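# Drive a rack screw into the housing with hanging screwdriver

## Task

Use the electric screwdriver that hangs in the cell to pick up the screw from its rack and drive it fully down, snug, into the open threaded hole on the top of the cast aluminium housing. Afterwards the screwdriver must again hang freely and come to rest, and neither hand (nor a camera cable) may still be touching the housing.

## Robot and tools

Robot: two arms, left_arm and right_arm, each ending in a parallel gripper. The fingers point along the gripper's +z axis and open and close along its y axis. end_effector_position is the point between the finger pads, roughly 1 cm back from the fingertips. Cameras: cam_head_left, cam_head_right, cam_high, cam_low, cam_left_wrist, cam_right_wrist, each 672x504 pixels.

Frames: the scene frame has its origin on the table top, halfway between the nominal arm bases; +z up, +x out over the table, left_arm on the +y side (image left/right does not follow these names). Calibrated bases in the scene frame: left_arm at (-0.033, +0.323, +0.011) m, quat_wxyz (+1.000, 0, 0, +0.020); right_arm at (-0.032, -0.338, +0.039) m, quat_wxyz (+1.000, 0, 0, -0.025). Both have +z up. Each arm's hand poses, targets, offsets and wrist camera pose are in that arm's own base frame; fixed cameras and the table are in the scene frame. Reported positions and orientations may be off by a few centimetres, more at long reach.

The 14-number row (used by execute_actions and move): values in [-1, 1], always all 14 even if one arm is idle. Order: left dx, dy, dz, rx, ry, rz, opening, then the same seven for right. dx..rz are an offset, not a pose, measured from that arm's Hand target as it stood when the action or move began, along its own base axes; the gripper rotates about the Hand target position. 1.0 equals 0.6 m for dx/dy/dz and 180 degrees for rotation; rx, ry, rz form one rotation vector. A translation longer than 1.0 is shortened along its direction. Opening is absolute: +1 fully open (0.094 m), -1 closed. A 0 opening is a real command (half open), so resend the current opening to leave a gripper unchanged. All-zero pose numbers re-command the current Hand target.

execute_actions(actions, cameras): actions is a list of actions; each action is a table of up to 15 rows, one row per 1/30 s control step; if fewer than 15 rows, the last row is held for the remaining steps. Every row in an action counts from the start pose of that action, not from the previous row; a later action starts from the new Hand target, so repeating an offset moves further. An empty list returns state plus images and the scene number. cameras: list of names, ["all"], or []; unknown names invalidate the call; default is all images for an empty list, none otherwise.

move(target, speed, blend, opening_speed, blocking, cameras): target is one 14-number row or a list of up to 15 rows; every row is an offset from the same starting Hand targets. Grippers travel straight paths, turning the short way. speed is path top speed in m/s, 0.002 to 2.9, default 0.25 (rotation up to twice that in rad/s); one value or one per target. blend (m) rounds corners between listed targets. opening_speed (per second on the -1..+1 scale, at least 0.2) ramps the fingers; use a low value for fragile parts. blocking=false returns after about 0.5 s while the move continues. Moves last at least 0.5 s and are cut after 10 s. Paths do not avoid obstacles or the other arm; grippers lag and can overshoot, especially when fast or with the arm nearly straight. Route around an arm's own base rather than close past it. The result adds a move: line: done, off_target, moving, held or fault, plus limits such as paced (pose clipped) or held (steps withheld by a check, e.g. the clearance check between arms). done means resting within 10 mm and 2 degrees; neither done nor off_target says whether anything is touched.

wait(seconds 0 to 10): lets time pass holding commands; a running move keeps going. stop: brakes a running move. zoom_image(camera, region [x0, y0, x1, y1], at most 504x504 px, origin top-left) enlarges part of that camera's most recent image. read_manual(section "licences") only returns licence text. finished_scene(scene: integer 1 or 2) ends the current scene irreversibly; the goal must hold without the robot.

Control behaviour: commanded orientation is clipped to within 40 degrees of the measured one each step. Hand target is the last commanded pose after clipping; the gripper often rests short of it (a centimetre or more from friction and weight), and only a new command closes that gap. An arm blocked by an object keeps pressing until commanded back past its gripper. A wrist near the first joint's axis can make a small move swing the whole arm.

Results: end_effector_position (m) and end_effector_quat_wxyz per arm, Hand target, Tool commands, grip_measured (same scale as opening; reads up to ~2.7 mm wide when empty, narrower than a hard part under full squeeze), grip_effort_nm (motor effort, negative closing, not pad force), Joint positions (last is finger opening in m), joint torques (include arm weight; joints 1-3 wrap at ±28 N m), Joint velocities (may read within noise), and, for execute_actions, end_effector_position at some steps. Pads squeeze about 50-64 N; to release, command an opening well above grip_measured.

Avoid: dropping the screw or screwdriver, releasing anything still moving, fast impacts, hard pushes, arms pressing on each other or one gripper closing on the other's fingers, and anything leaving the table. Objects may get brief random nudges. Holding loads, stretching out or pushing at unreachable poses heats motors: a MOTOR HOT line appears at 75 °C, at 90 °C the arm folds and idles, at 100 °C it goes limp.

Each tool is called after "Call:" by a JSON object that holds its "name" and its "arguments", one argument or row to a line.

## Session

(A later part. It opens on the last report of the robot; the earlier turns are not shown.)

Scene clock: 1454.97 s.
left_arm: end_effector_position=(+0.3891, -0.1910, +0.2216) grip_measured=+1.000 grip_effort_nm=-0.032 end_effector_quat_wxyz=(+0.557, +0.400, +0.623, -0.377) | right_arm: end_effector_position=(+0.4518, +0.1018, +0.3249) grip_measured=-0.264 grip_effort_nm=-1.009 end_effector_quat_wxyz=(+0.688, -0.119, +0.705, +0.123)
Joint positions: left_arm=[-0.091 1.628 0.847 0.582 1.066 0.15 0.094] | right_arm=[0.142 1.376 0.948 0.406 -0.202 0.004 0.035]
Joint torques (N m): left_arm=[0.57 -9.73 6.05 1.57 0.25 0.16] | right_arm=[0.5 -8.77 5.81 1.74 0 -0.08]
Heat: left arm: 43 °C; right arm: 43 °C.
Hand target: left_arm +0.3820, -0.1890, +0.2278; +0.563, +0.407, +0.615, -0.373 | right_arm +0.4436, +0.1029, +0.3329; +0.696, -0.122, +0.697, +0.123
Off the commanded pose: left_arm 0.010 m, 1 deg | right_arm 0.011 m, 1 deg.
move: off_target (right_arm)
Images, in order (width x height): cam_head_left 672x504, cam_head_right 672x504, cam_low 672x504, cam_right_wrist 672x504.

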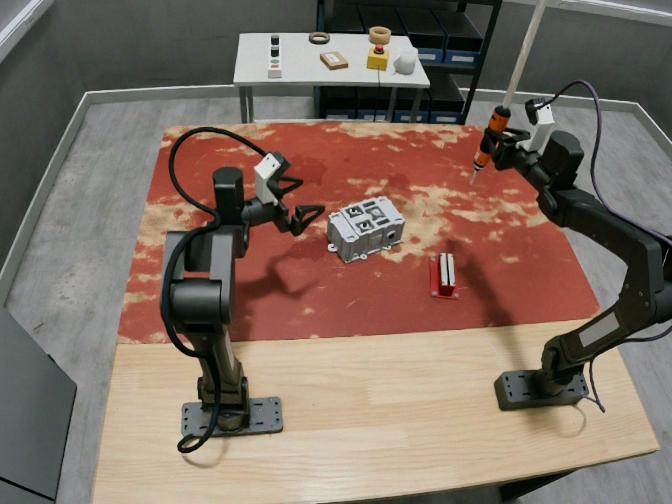

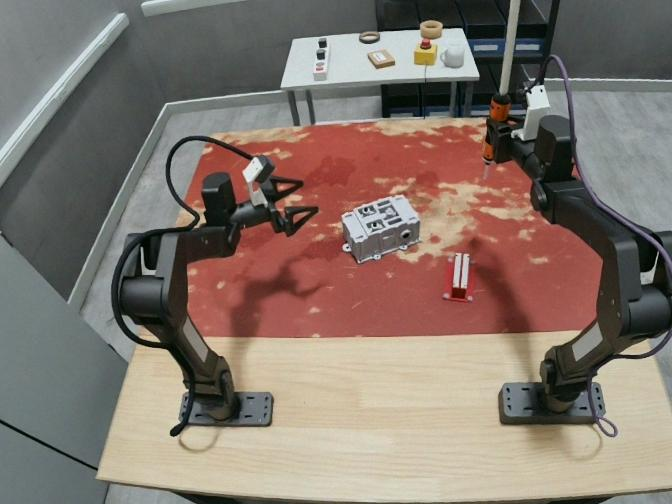

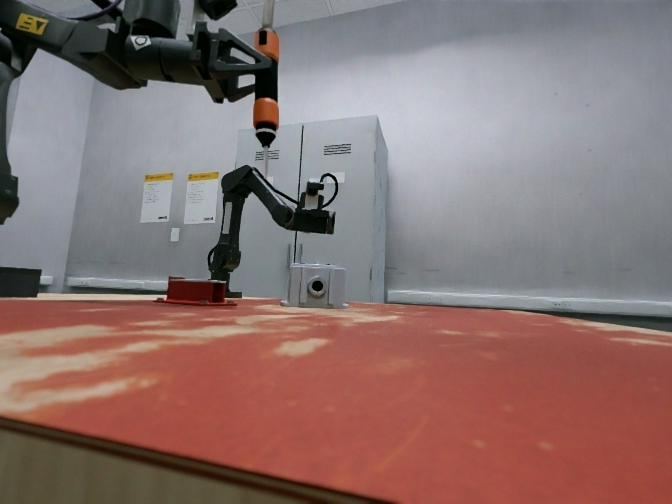

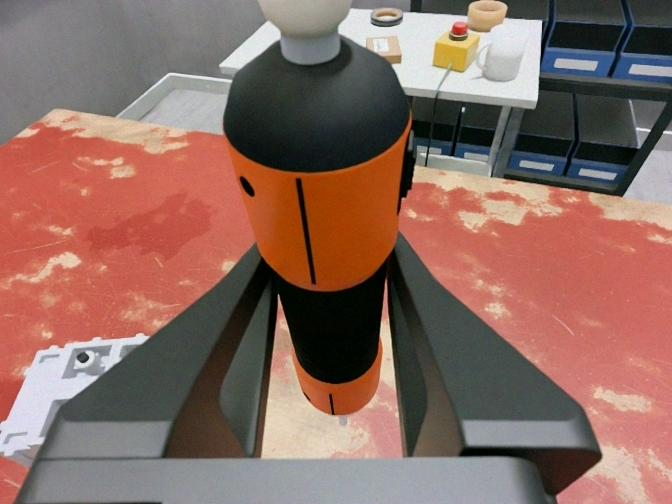

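Call:
{"name": "move", "arguments": {
  "target": [0,0,0, 0, 0, 0, 1, 0.02, -0.008, 0.0, -0.0047, 0.013, 0, -0.45],
  "speed": 0.06,
  "cameras": ["cam_low", "cam_head_left", "cam_head_right", "cam_right_wrist"]
}}

Scene clock: 1467.70 s.
left_arm: end_effector_position=(+0.3891, -0.1910, +0.2216) grip_measured=+1.000 grip_effort_nm=-0.022 end_effector_quat_wxyz=(+0.557, +0.400, +0.623, -0.377) | right_arm: end_effector_position=(+0.4523, +0.0975, +0.3125) grip_measured=-0.264 grip_effort_nm=-1.013 end_effector_quat_wxyz=(+0.666, -0.119, +0.727, +0.119)
Joint positions: left_arm=[-0.091 1.628 0.847 0.582 1.067 0.151 0.094] | right_arm=[0.13 1.376 0.96 0.329 -0.21 -0.004 0.035]
Joint torques (N m): left_arm=[0.55 -9.72 6.02 1.57 0.24 0.16] | right_arm=[-0.46 -5.9 10.5 1.68 -0.11 -0.08]
Heat: left arm: 41 °C; right arm: 41 °C.
Hand target: left_arm +0.3820, -0.1890, +0.2278; +0.563, +0.407, +0.615, -0.373 | right_arm +0.4556, +0.0982, +0.3330; +0.681, -0.125, +0.712, +0.121
Off the commanded pose: left_arm 0.010 m, 1 deg | right_arm 0.021 m, 2 deg.
move: off_target (right_arm)
Images, in order (width x height): cam_head_left 672x504, cam_head_right 672x504, cam_low 672x504, cam_right_wrist 672x504.

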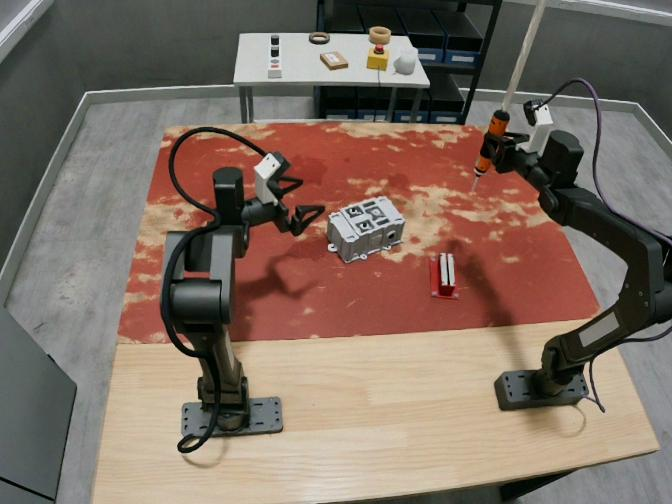

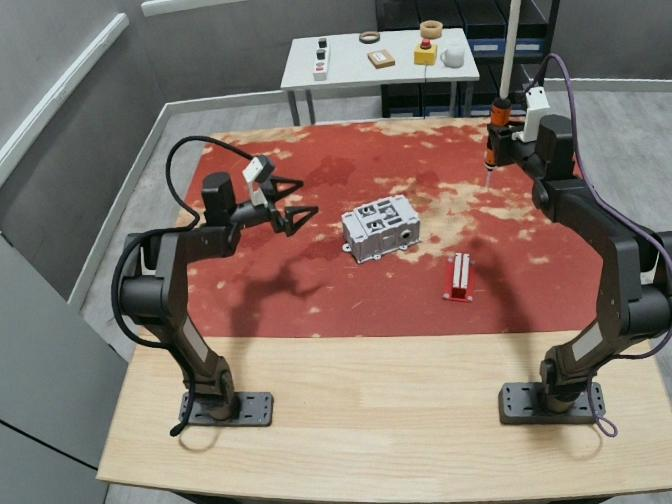

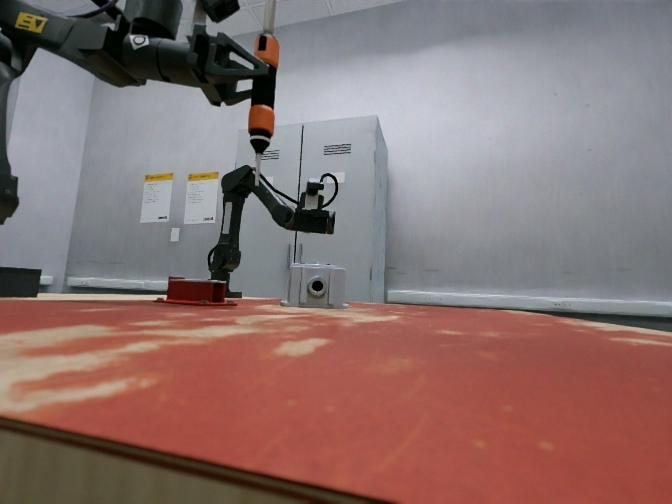

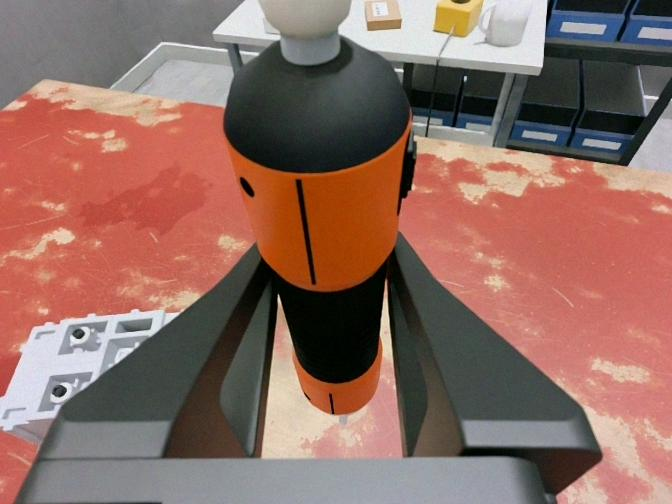

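Call:
{"name": "move", "arguments": {
  "target": [0,0,0, 0, 0, 0, 1, 0.025, 0.002, 0.025, 0, 0, 0, -0.45],
  "speed": 0.06,
  "cameras": ["cam_low", "cam_head_left", "cam_head_right", "cam_right_wrist"]
}}

Scene clock: 1475.40 s.
left_arm: end_effector_position=(+0.3891, -0.1910, +0.2216) grip_measured=+1.000 grip_effort_nm=-0.022 end_effector_quat_wxyz=(+0.557, +0.400, +0.623, -0.377) | right_arm: end_effector_position=(+0.4665, +0.0992, +0.3297) grip_measured=-0.264 grip_effort_nm=-1.013 end_effector_quat_wxyz=(+0.667, -0.120, +0.725, +0.120)
Joint positions: left_arm=[-0.091 1.628 0.847 0.582 1.067 0.151 0.094] | right_arm=[0.129 1.423 1.064 0.277 -0.212 -0.004 0.035]
Joint torques (N m): left_arm=[0.54 -9.7 6.04 1.57 0.24 0.15] | right_arm=[-0.62 -5.96 10.7 1.63 -0.19 -0.05]
Heat: left arm: 40 °C; right arm: 40 °C.
Hand target: left_arm +0.3820, -0.1890, +0.2278; +0.563, +0.407, +0.615, -0.373 | right_arm +0.4706, +0.0995, +0.3479; +0.681, -0.125, +0.712, +0.121
Off the commanded pose: left_arm 0.010 m, 1 deg | right_arm 0.019 m, 2 deg.
move: off_target (right_arm)
Images, in order (width x height): cam_head_left 672x504, cam_head_right 672x504, cam_low 672x504, cam_right_wrist 672x504.

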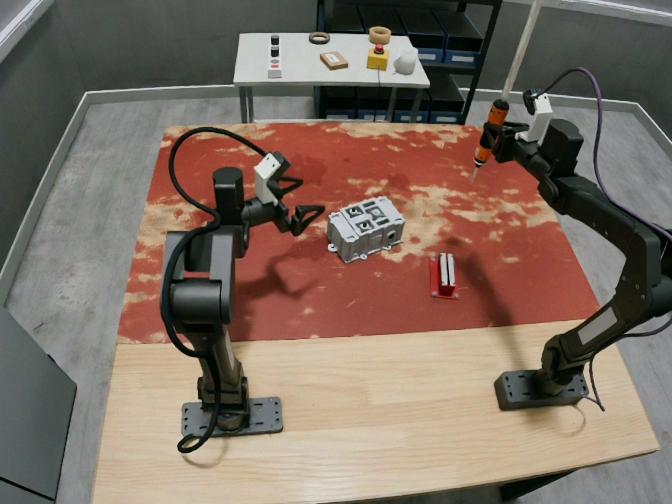

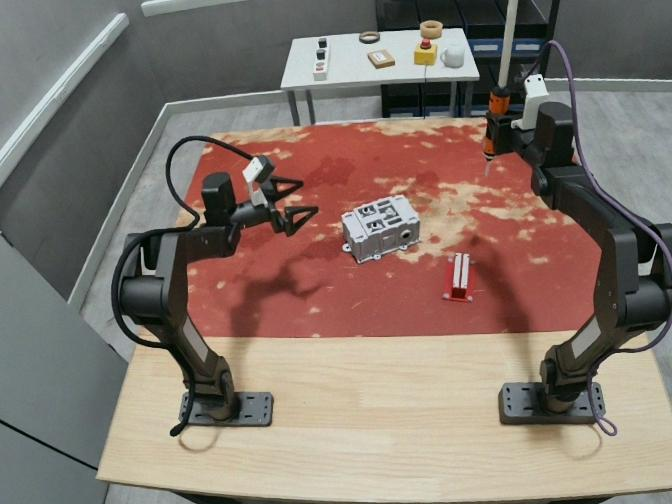

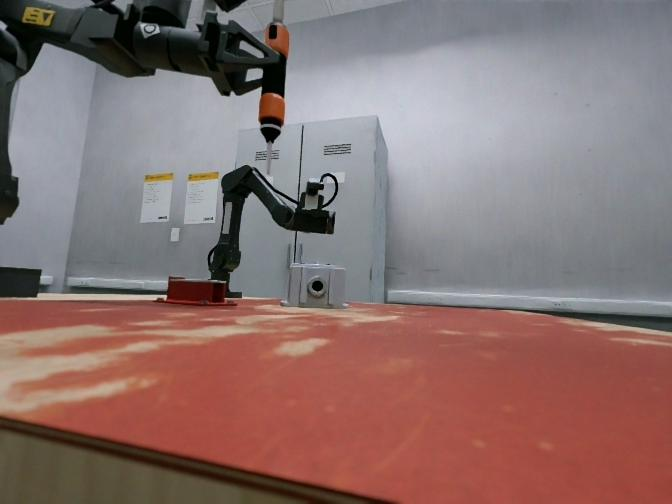

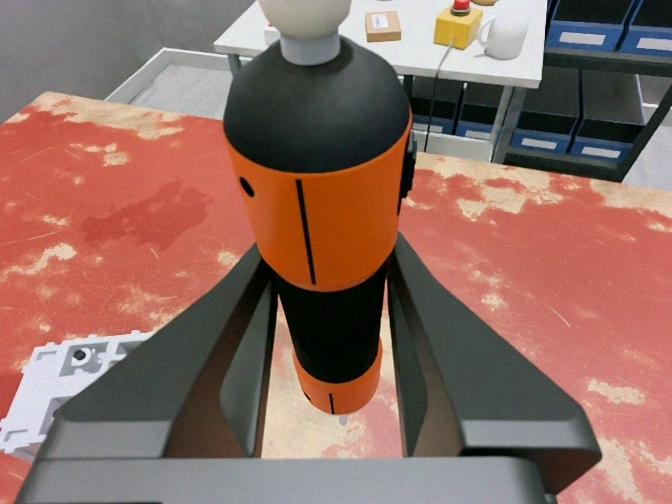

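Call:
{"name": "move", "arguments": {
  "target": [0,0,0, 0, 0, 0, 1, -0.012, 0.00, -0.015, 0, 0, 0, -0.45],
  "speed": 0.06,
  "cameras": ["cam_low", "cam_head_left", "cam_head_right"]
}}

Call:
{"name": "zoom_image", "arguments": {
  "camera": "cam_low",
  "region": [200, 0, 340, 200]
}}

Call:
{"name": "zoom_image", "arguments": {
  "camera": "cam_head_right",
  "region": [440, 0, 560, 200]
}}

Scene clock: 1485.50 s.
left_arm: end_effector_position=(+0.3891, -0.1910, +0.2216) grip_measured=+1.000 grip_effort_nm=-0.027 end_effector_quat_wxyz=(+0.557, +0.400, +0.623, -0.377) | right_arm: end_effector_position=(+0.4665, +0.0993, +0.3295) grip_measured=-0.264 grip_effort_nm=-1.013 end_effector_quat_wxyz=(+0.667, -0.120, +0.725, +0.120)
Joint positions: left_arm=[-0.091 1.628 0.847 0.582 1.067 0.151 0.094] | right_arm=[0.129 1.423 1.064 0.276 -0.213 -0.004 0.035]
Joint torques (N m): left_arm=[0.55 -9.76 6.05 1.57 0.25 0.15] | right_arm=[-0.32 -7.68 6.22 1.97 -0.12 -0.03]
Heat: left arm: 40 °C; right arm: 41 °C.
Hand target: left_arm +0.3820, -0.1890, +0.2278; +0.563, +0.407, +0.615, -0.373 | right_arm +0.4634, +0.0995, +0.3389; +0.681, -0.125, +0.712, +0.121
Off the commanded pose: left_arm 0.010 m, 1 deg | right_arm 0.010 m, 2 deg.
move: done
Images, in order (width x height): cam_head_left 672x504, cam_head_right 672x504, cam_low 672x504.

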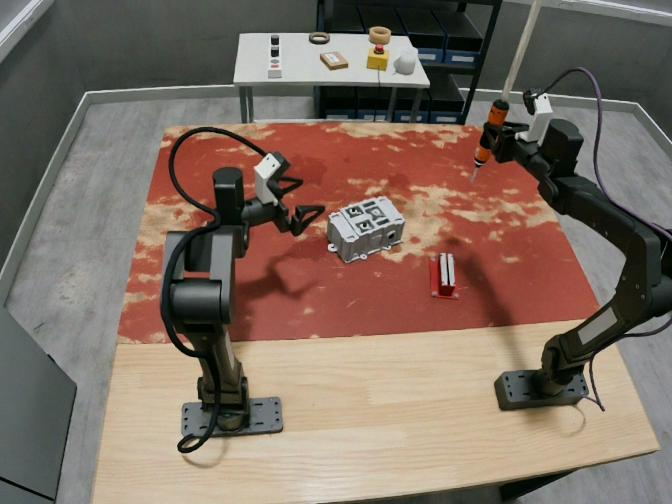

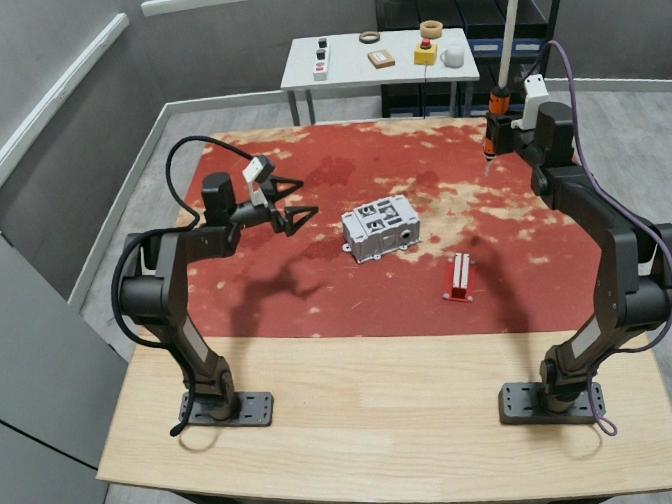

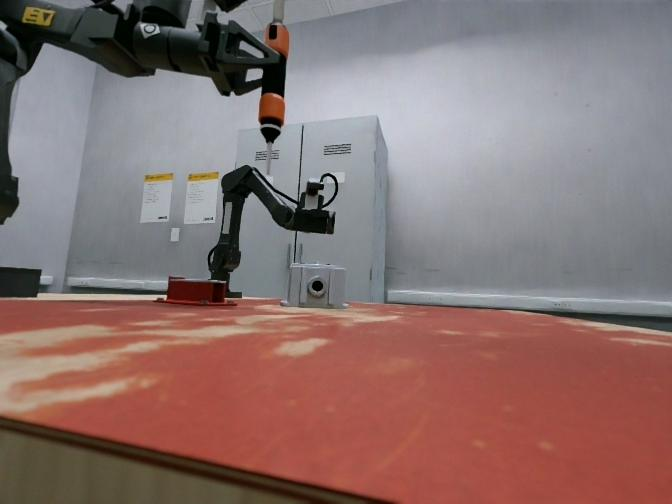

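Scaled by 2.520 from the camera's 672x504 image, which has a finer 960x720 frame.

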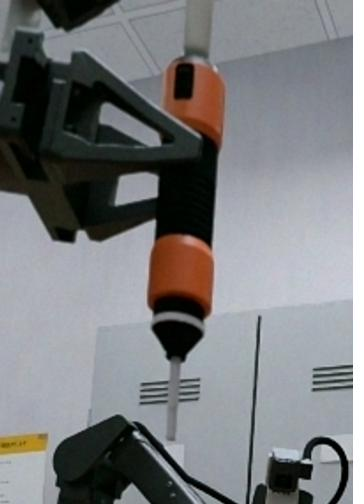

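Scaled by 2.520 from the camera's 672x504 image, which has a finer 960x720 frame.

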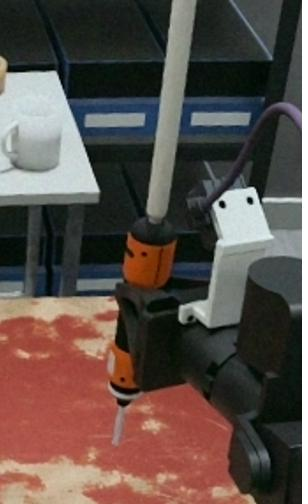

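Call:
{"name": "move", "arguments": {
  "target": [0,0,0, 0, 0, 0, 1, 0,0,0, 0, 0, 0, 1],
  "opening_speed": 0.4,
  "cameras": ["cam_low", "cam_head_left", "cam_head_right", "cam_right_wrist"]
}}

Scene clock: 1498.67 s.
left_arm: end_effector_position=(+0.3891, -0.1910, +0.2216) grip_measured=+1.000 grip_effort_nm=-0.017 end_effector_quat_wxyz=(+0.557, +0.400, +0.623, -0.377) | right_arm: end_effector_position=(+0.4665, +0.0993, +0.3295) grip_measured=+0.998 grip_effort_nm=0.125 end_effector_quat_wxyz=(+0.667, -0.120, +0.725, +0.120)
Joint positions: left_arm=[-0.091 1.628 0.847 0.582 1.067 0.151 0.094] | right_arm=[0.129 1.423 1.064 0.276 -0.213 -0.004 0.094]
Joint torques (N m): left_arm=[0.55 -9.77 6.05 1.58 0.25 0.14] | right_arm=[-0.1 -7.73 6.32 1.96 -0.11 -0.07]
Heat: left arm: 39 °C; right arm: 43 °C.
Hand target: left_arm +0.3820, -0.1890, +0.2278; +0.563, +0.407, +0.615, -0.373 | right_arm +0.4634, +0.0995, +0.3389; +0.681, -0.125, +0.712, +0.121
Off the commanded pose: left_arm 0.010 m, 1 deg | right_arm 0.010 m, 2 deg.
move: done
Images, in order (width x height): cam_head_left 672x504, cam_head_right 672x504, cam_low 672x504, cam_right_wrist 672x504.

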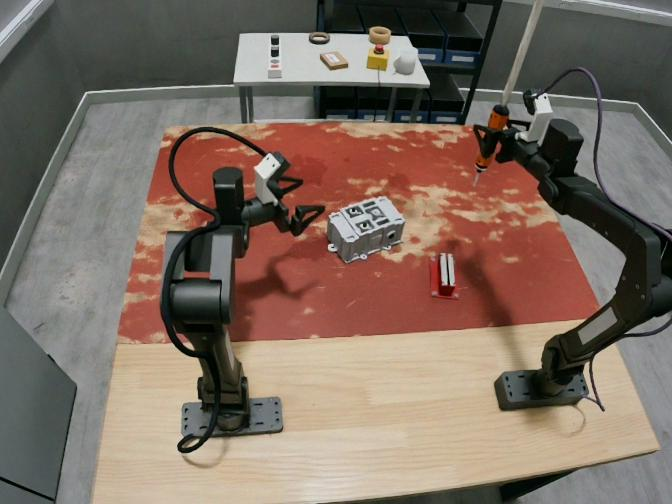

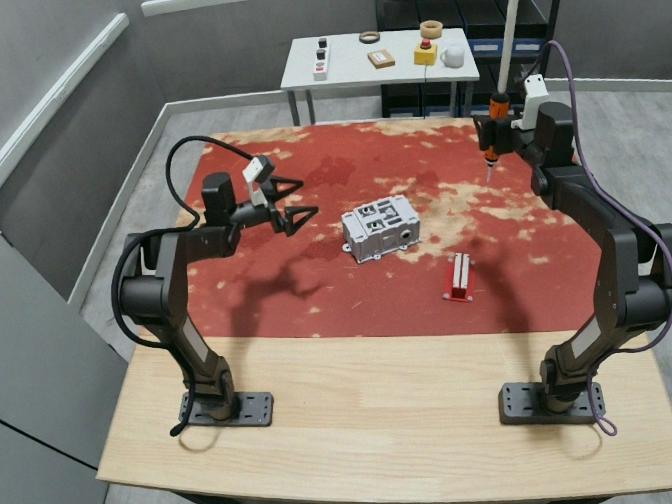

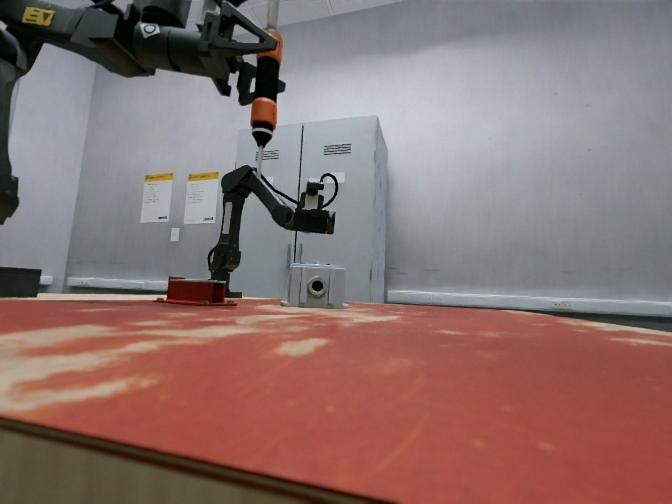

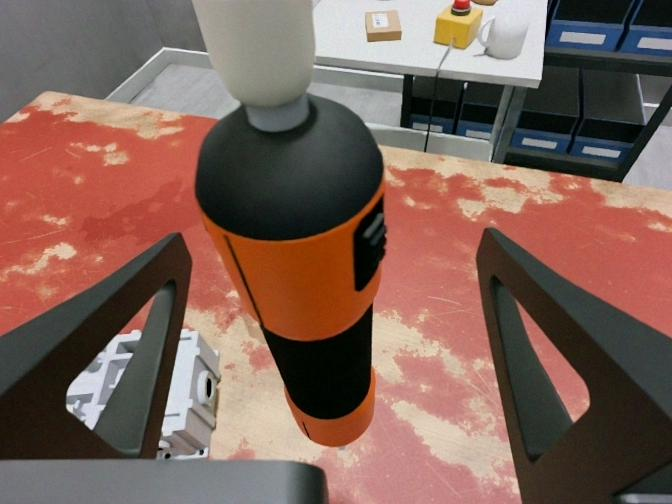

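Call:
{"name": "move", "arguments": {
  "target": [0,0,0, 0, 0, 0, 1, -0.23,-0.08,0.01, 0, 0, 0, 1],
  "speed": 0.1,
  "cameras": ["cam_low", "cam_head_left", "cam_head_right", "cam_right_wrist", "cam_left_wrist"]
}}

Scene clock: 1508.60 s.
left_arm: end_effector_position=(+0.3891, -0.1910, +0.2216) grip_measured=+1.000 grip_effort_nm=-0.027 end_effector_quat_wxyz=(+0.557, +0.400, +0.623, -0.377) | right_arm: end_effector_position=(+0.3281, +0.0505, +0.3492) grip_measured=+0.998 grip_effort_nm=0.125 end_effector_quat_wxyz=(+0.683, -0.120, +0.711, +0.119)
Joint positions: left_arm=[-0.091 1.628 0.847 0.582 1.067 0.151 0.094] | right_arm=[-0.061 0.831 0.773 0.015 -0.401 -0.012 0.094]
Joint torques (N m): left_arm=[0.54 -9.77 6.01 1.57 0.25 0.14] | right_arm=[-0.53 -2.15 5.6 1.62 -0.17 -0.1]
Heat: left arm: 39 °C; right arm: 43 °C.
Hand target: left_arm +0.3820, -0.1890, +0.2278; +0.563, +0.407, +0.615, -0.373 | right_arm +0.3254, +0.0514, +0.3449; +0.681, -0.125, +0.712, +0.121
Off the commanded pose: left_arm 0.010 m, 1 deg | right_arm 0.005 m, 1 deg.
move: done
Images, in order (width x height): cam_head_left 672x504, cam_head_right 672x504, cam_low 672x504, cam_left_wrist 672x504, cam_right_wrist 672x504.

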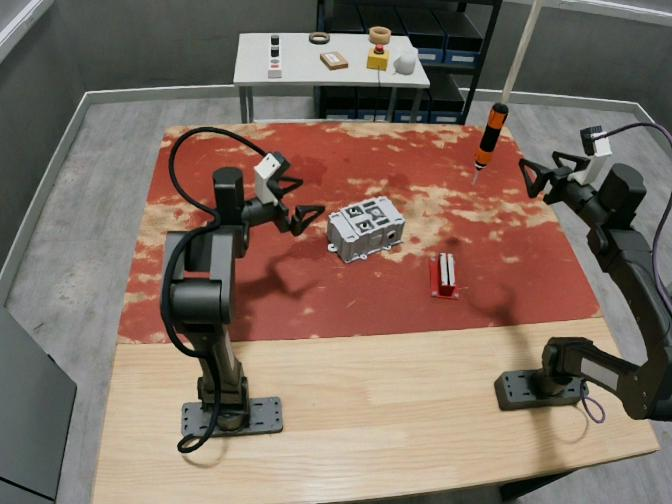

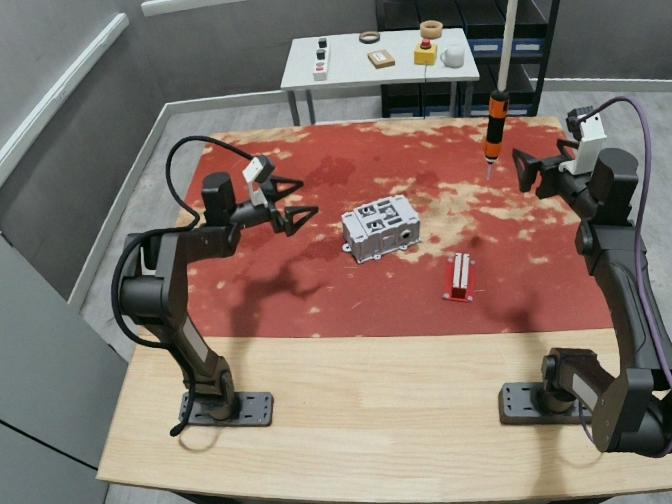

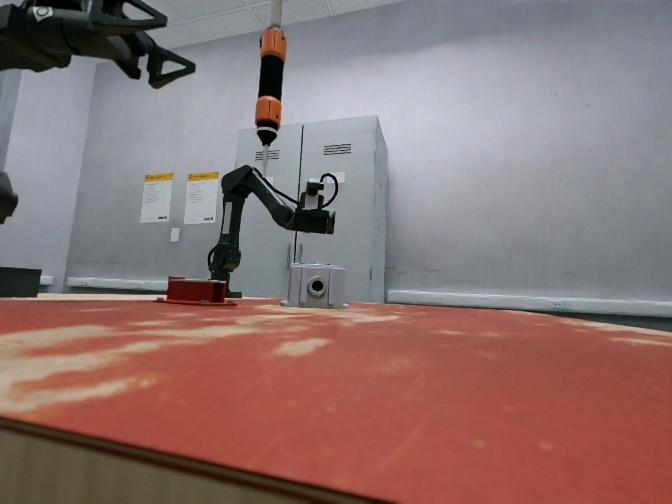

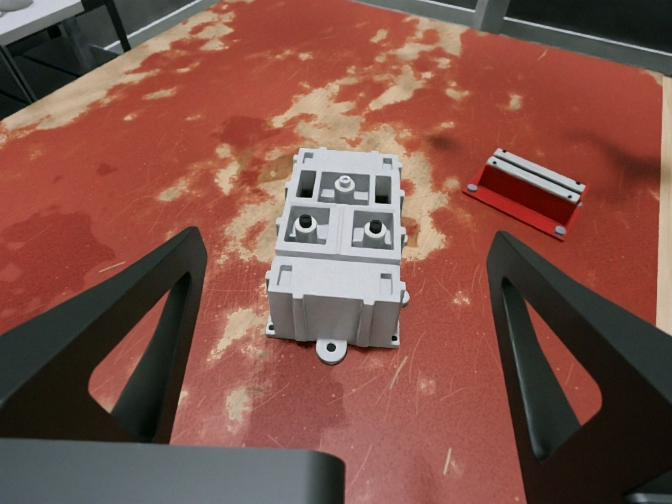

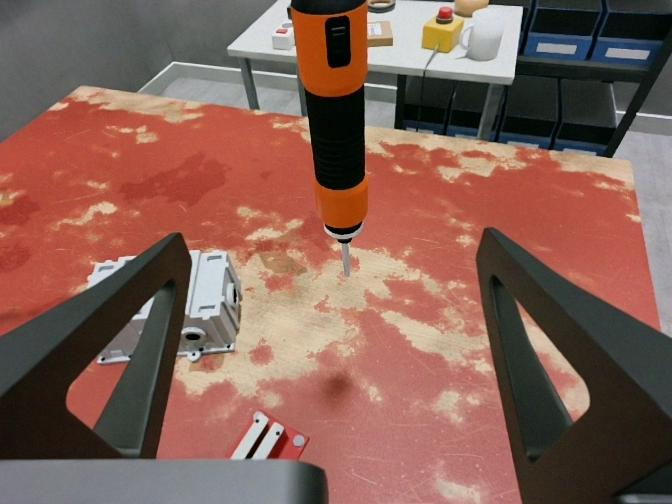

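Call:
{"name": "zoom_image", "arguments": {
  "camera": "cam_right_wrist",
  "region": [220, 0, 540, 160]
}}

Call:
{"name": "zoom_image", "arguments": {
  "camera": "cam_right_wrist",
  "region": [260, 0, 430, 290]
}}

Call:
{"name": "zoom_image", "arguments": {
  "camera": "cam_right_wrist",
  "region": [80, 230, 260, 370]
}}

Scaled by 1.575 from the camera's 672x504 image, which has a finer 960x720 frame.

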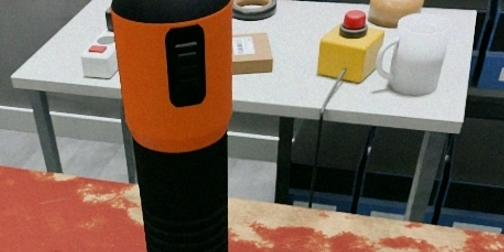

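Scaled by 1.738 from the camera's 672x504 image, which has a finer 960x720 frame.

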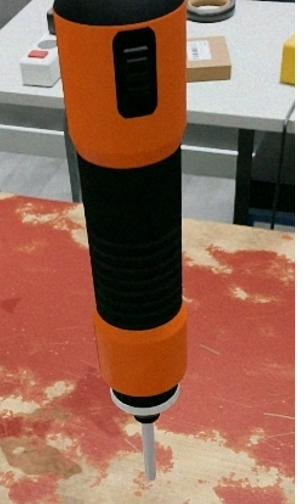

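Scaled by 2.800 from the camera's 672x504 image, which has a finer 960x720 frame.

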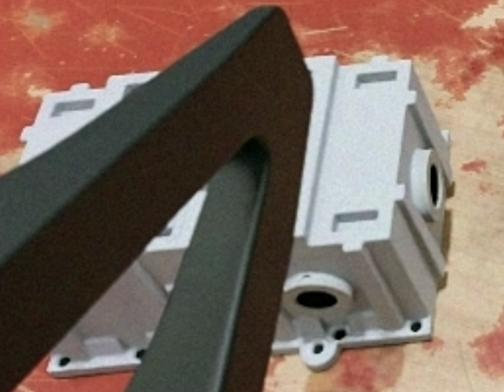

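Call:
{"name": "wait", "arguments": {
  "seconds": 1.0,
  "cameras": ["cam_low", "cam_right_wrist", "cam_left_wrist"]
}}

Scene clock: 1686.70 s.
left_arm: end_effector_position=(+0.3891, -0.1910, +0.2216) grip_measured=+1.000 grip_effort_nm=-0.027 end_effector_quat_wxyz=(+0.557, +0.400, +0.623, -0.377) | right_arm: end_effector_position=(+0.3280, +0.0507, +0.3489) grip_measured=+0.998 grip_effort_nm=0.129 end_effector_quat_wxyz=(+0.682, -0.120, +0.711, +0.119)
Joint positions: left_arm=[-0.091 1.628 0.847 0.582 1.067 0.151 0.094] | right_arm=[-0.061 0.831 0.773 0.014 -0.402 -0.012 0.094]
Joint torques (N m): left_arm=[0.55 -9.77 6.05 1.57 0.25 0.14] | right_arm=[-0.55 -2.03 5.64 1.59 -0.16 -0.07]
Heat: left arm: 37 °C; right arm: 41 °C.
Hand target: left_arm +0.3820, -0.1890, +0.2278; +0.563, +0.407, +0.615, -0.373 | right_arm +0.3254, +0.0514, +0.3449; +0.681, -0.125, +0.712, +0.121
Tool commands: left_gripper/opening=+1.0 right_gripper/opening=+1.0
Off the commanded pose: left_arm 0.010 m, 1 deg | right_arm 0.005 m, 1 deg.
wait: 1.00 s; at rest from the start
Images, in order (width x height): cam_low 672x504, cam_left_wrist 672x504, cam_right_wrist 672x504.

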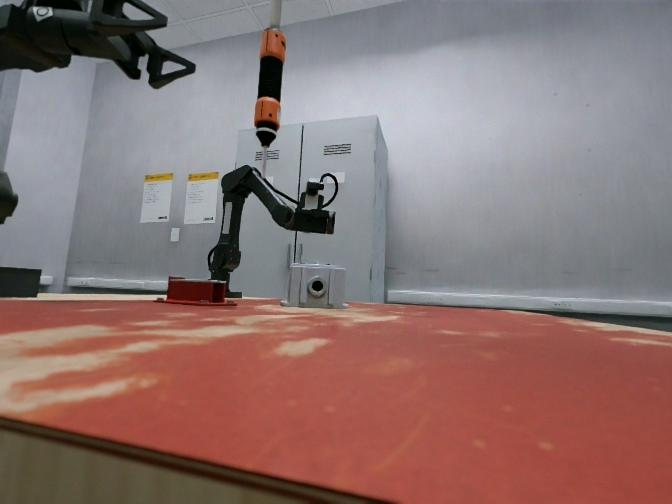

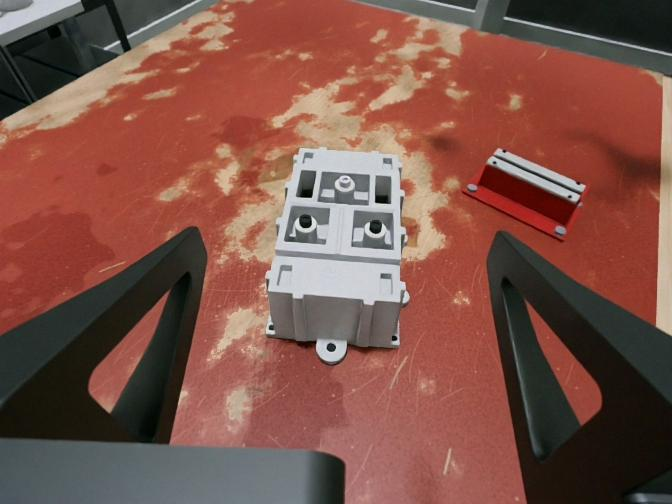

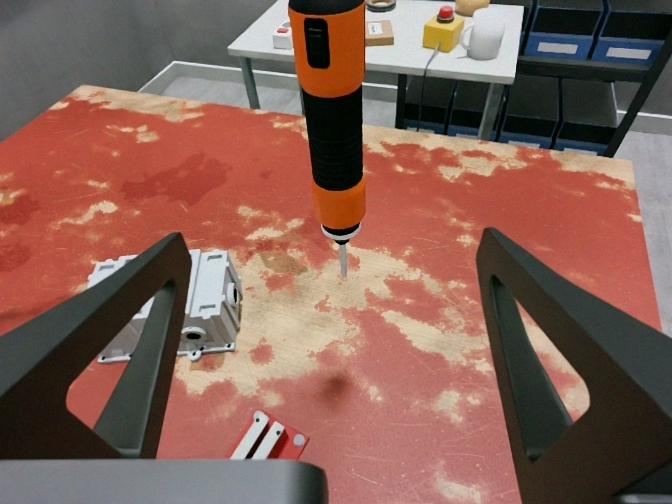

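Call:
{"name": "finished_scene", "arguments": {
  "scene": 1
}}

The scene is finished: the task was done.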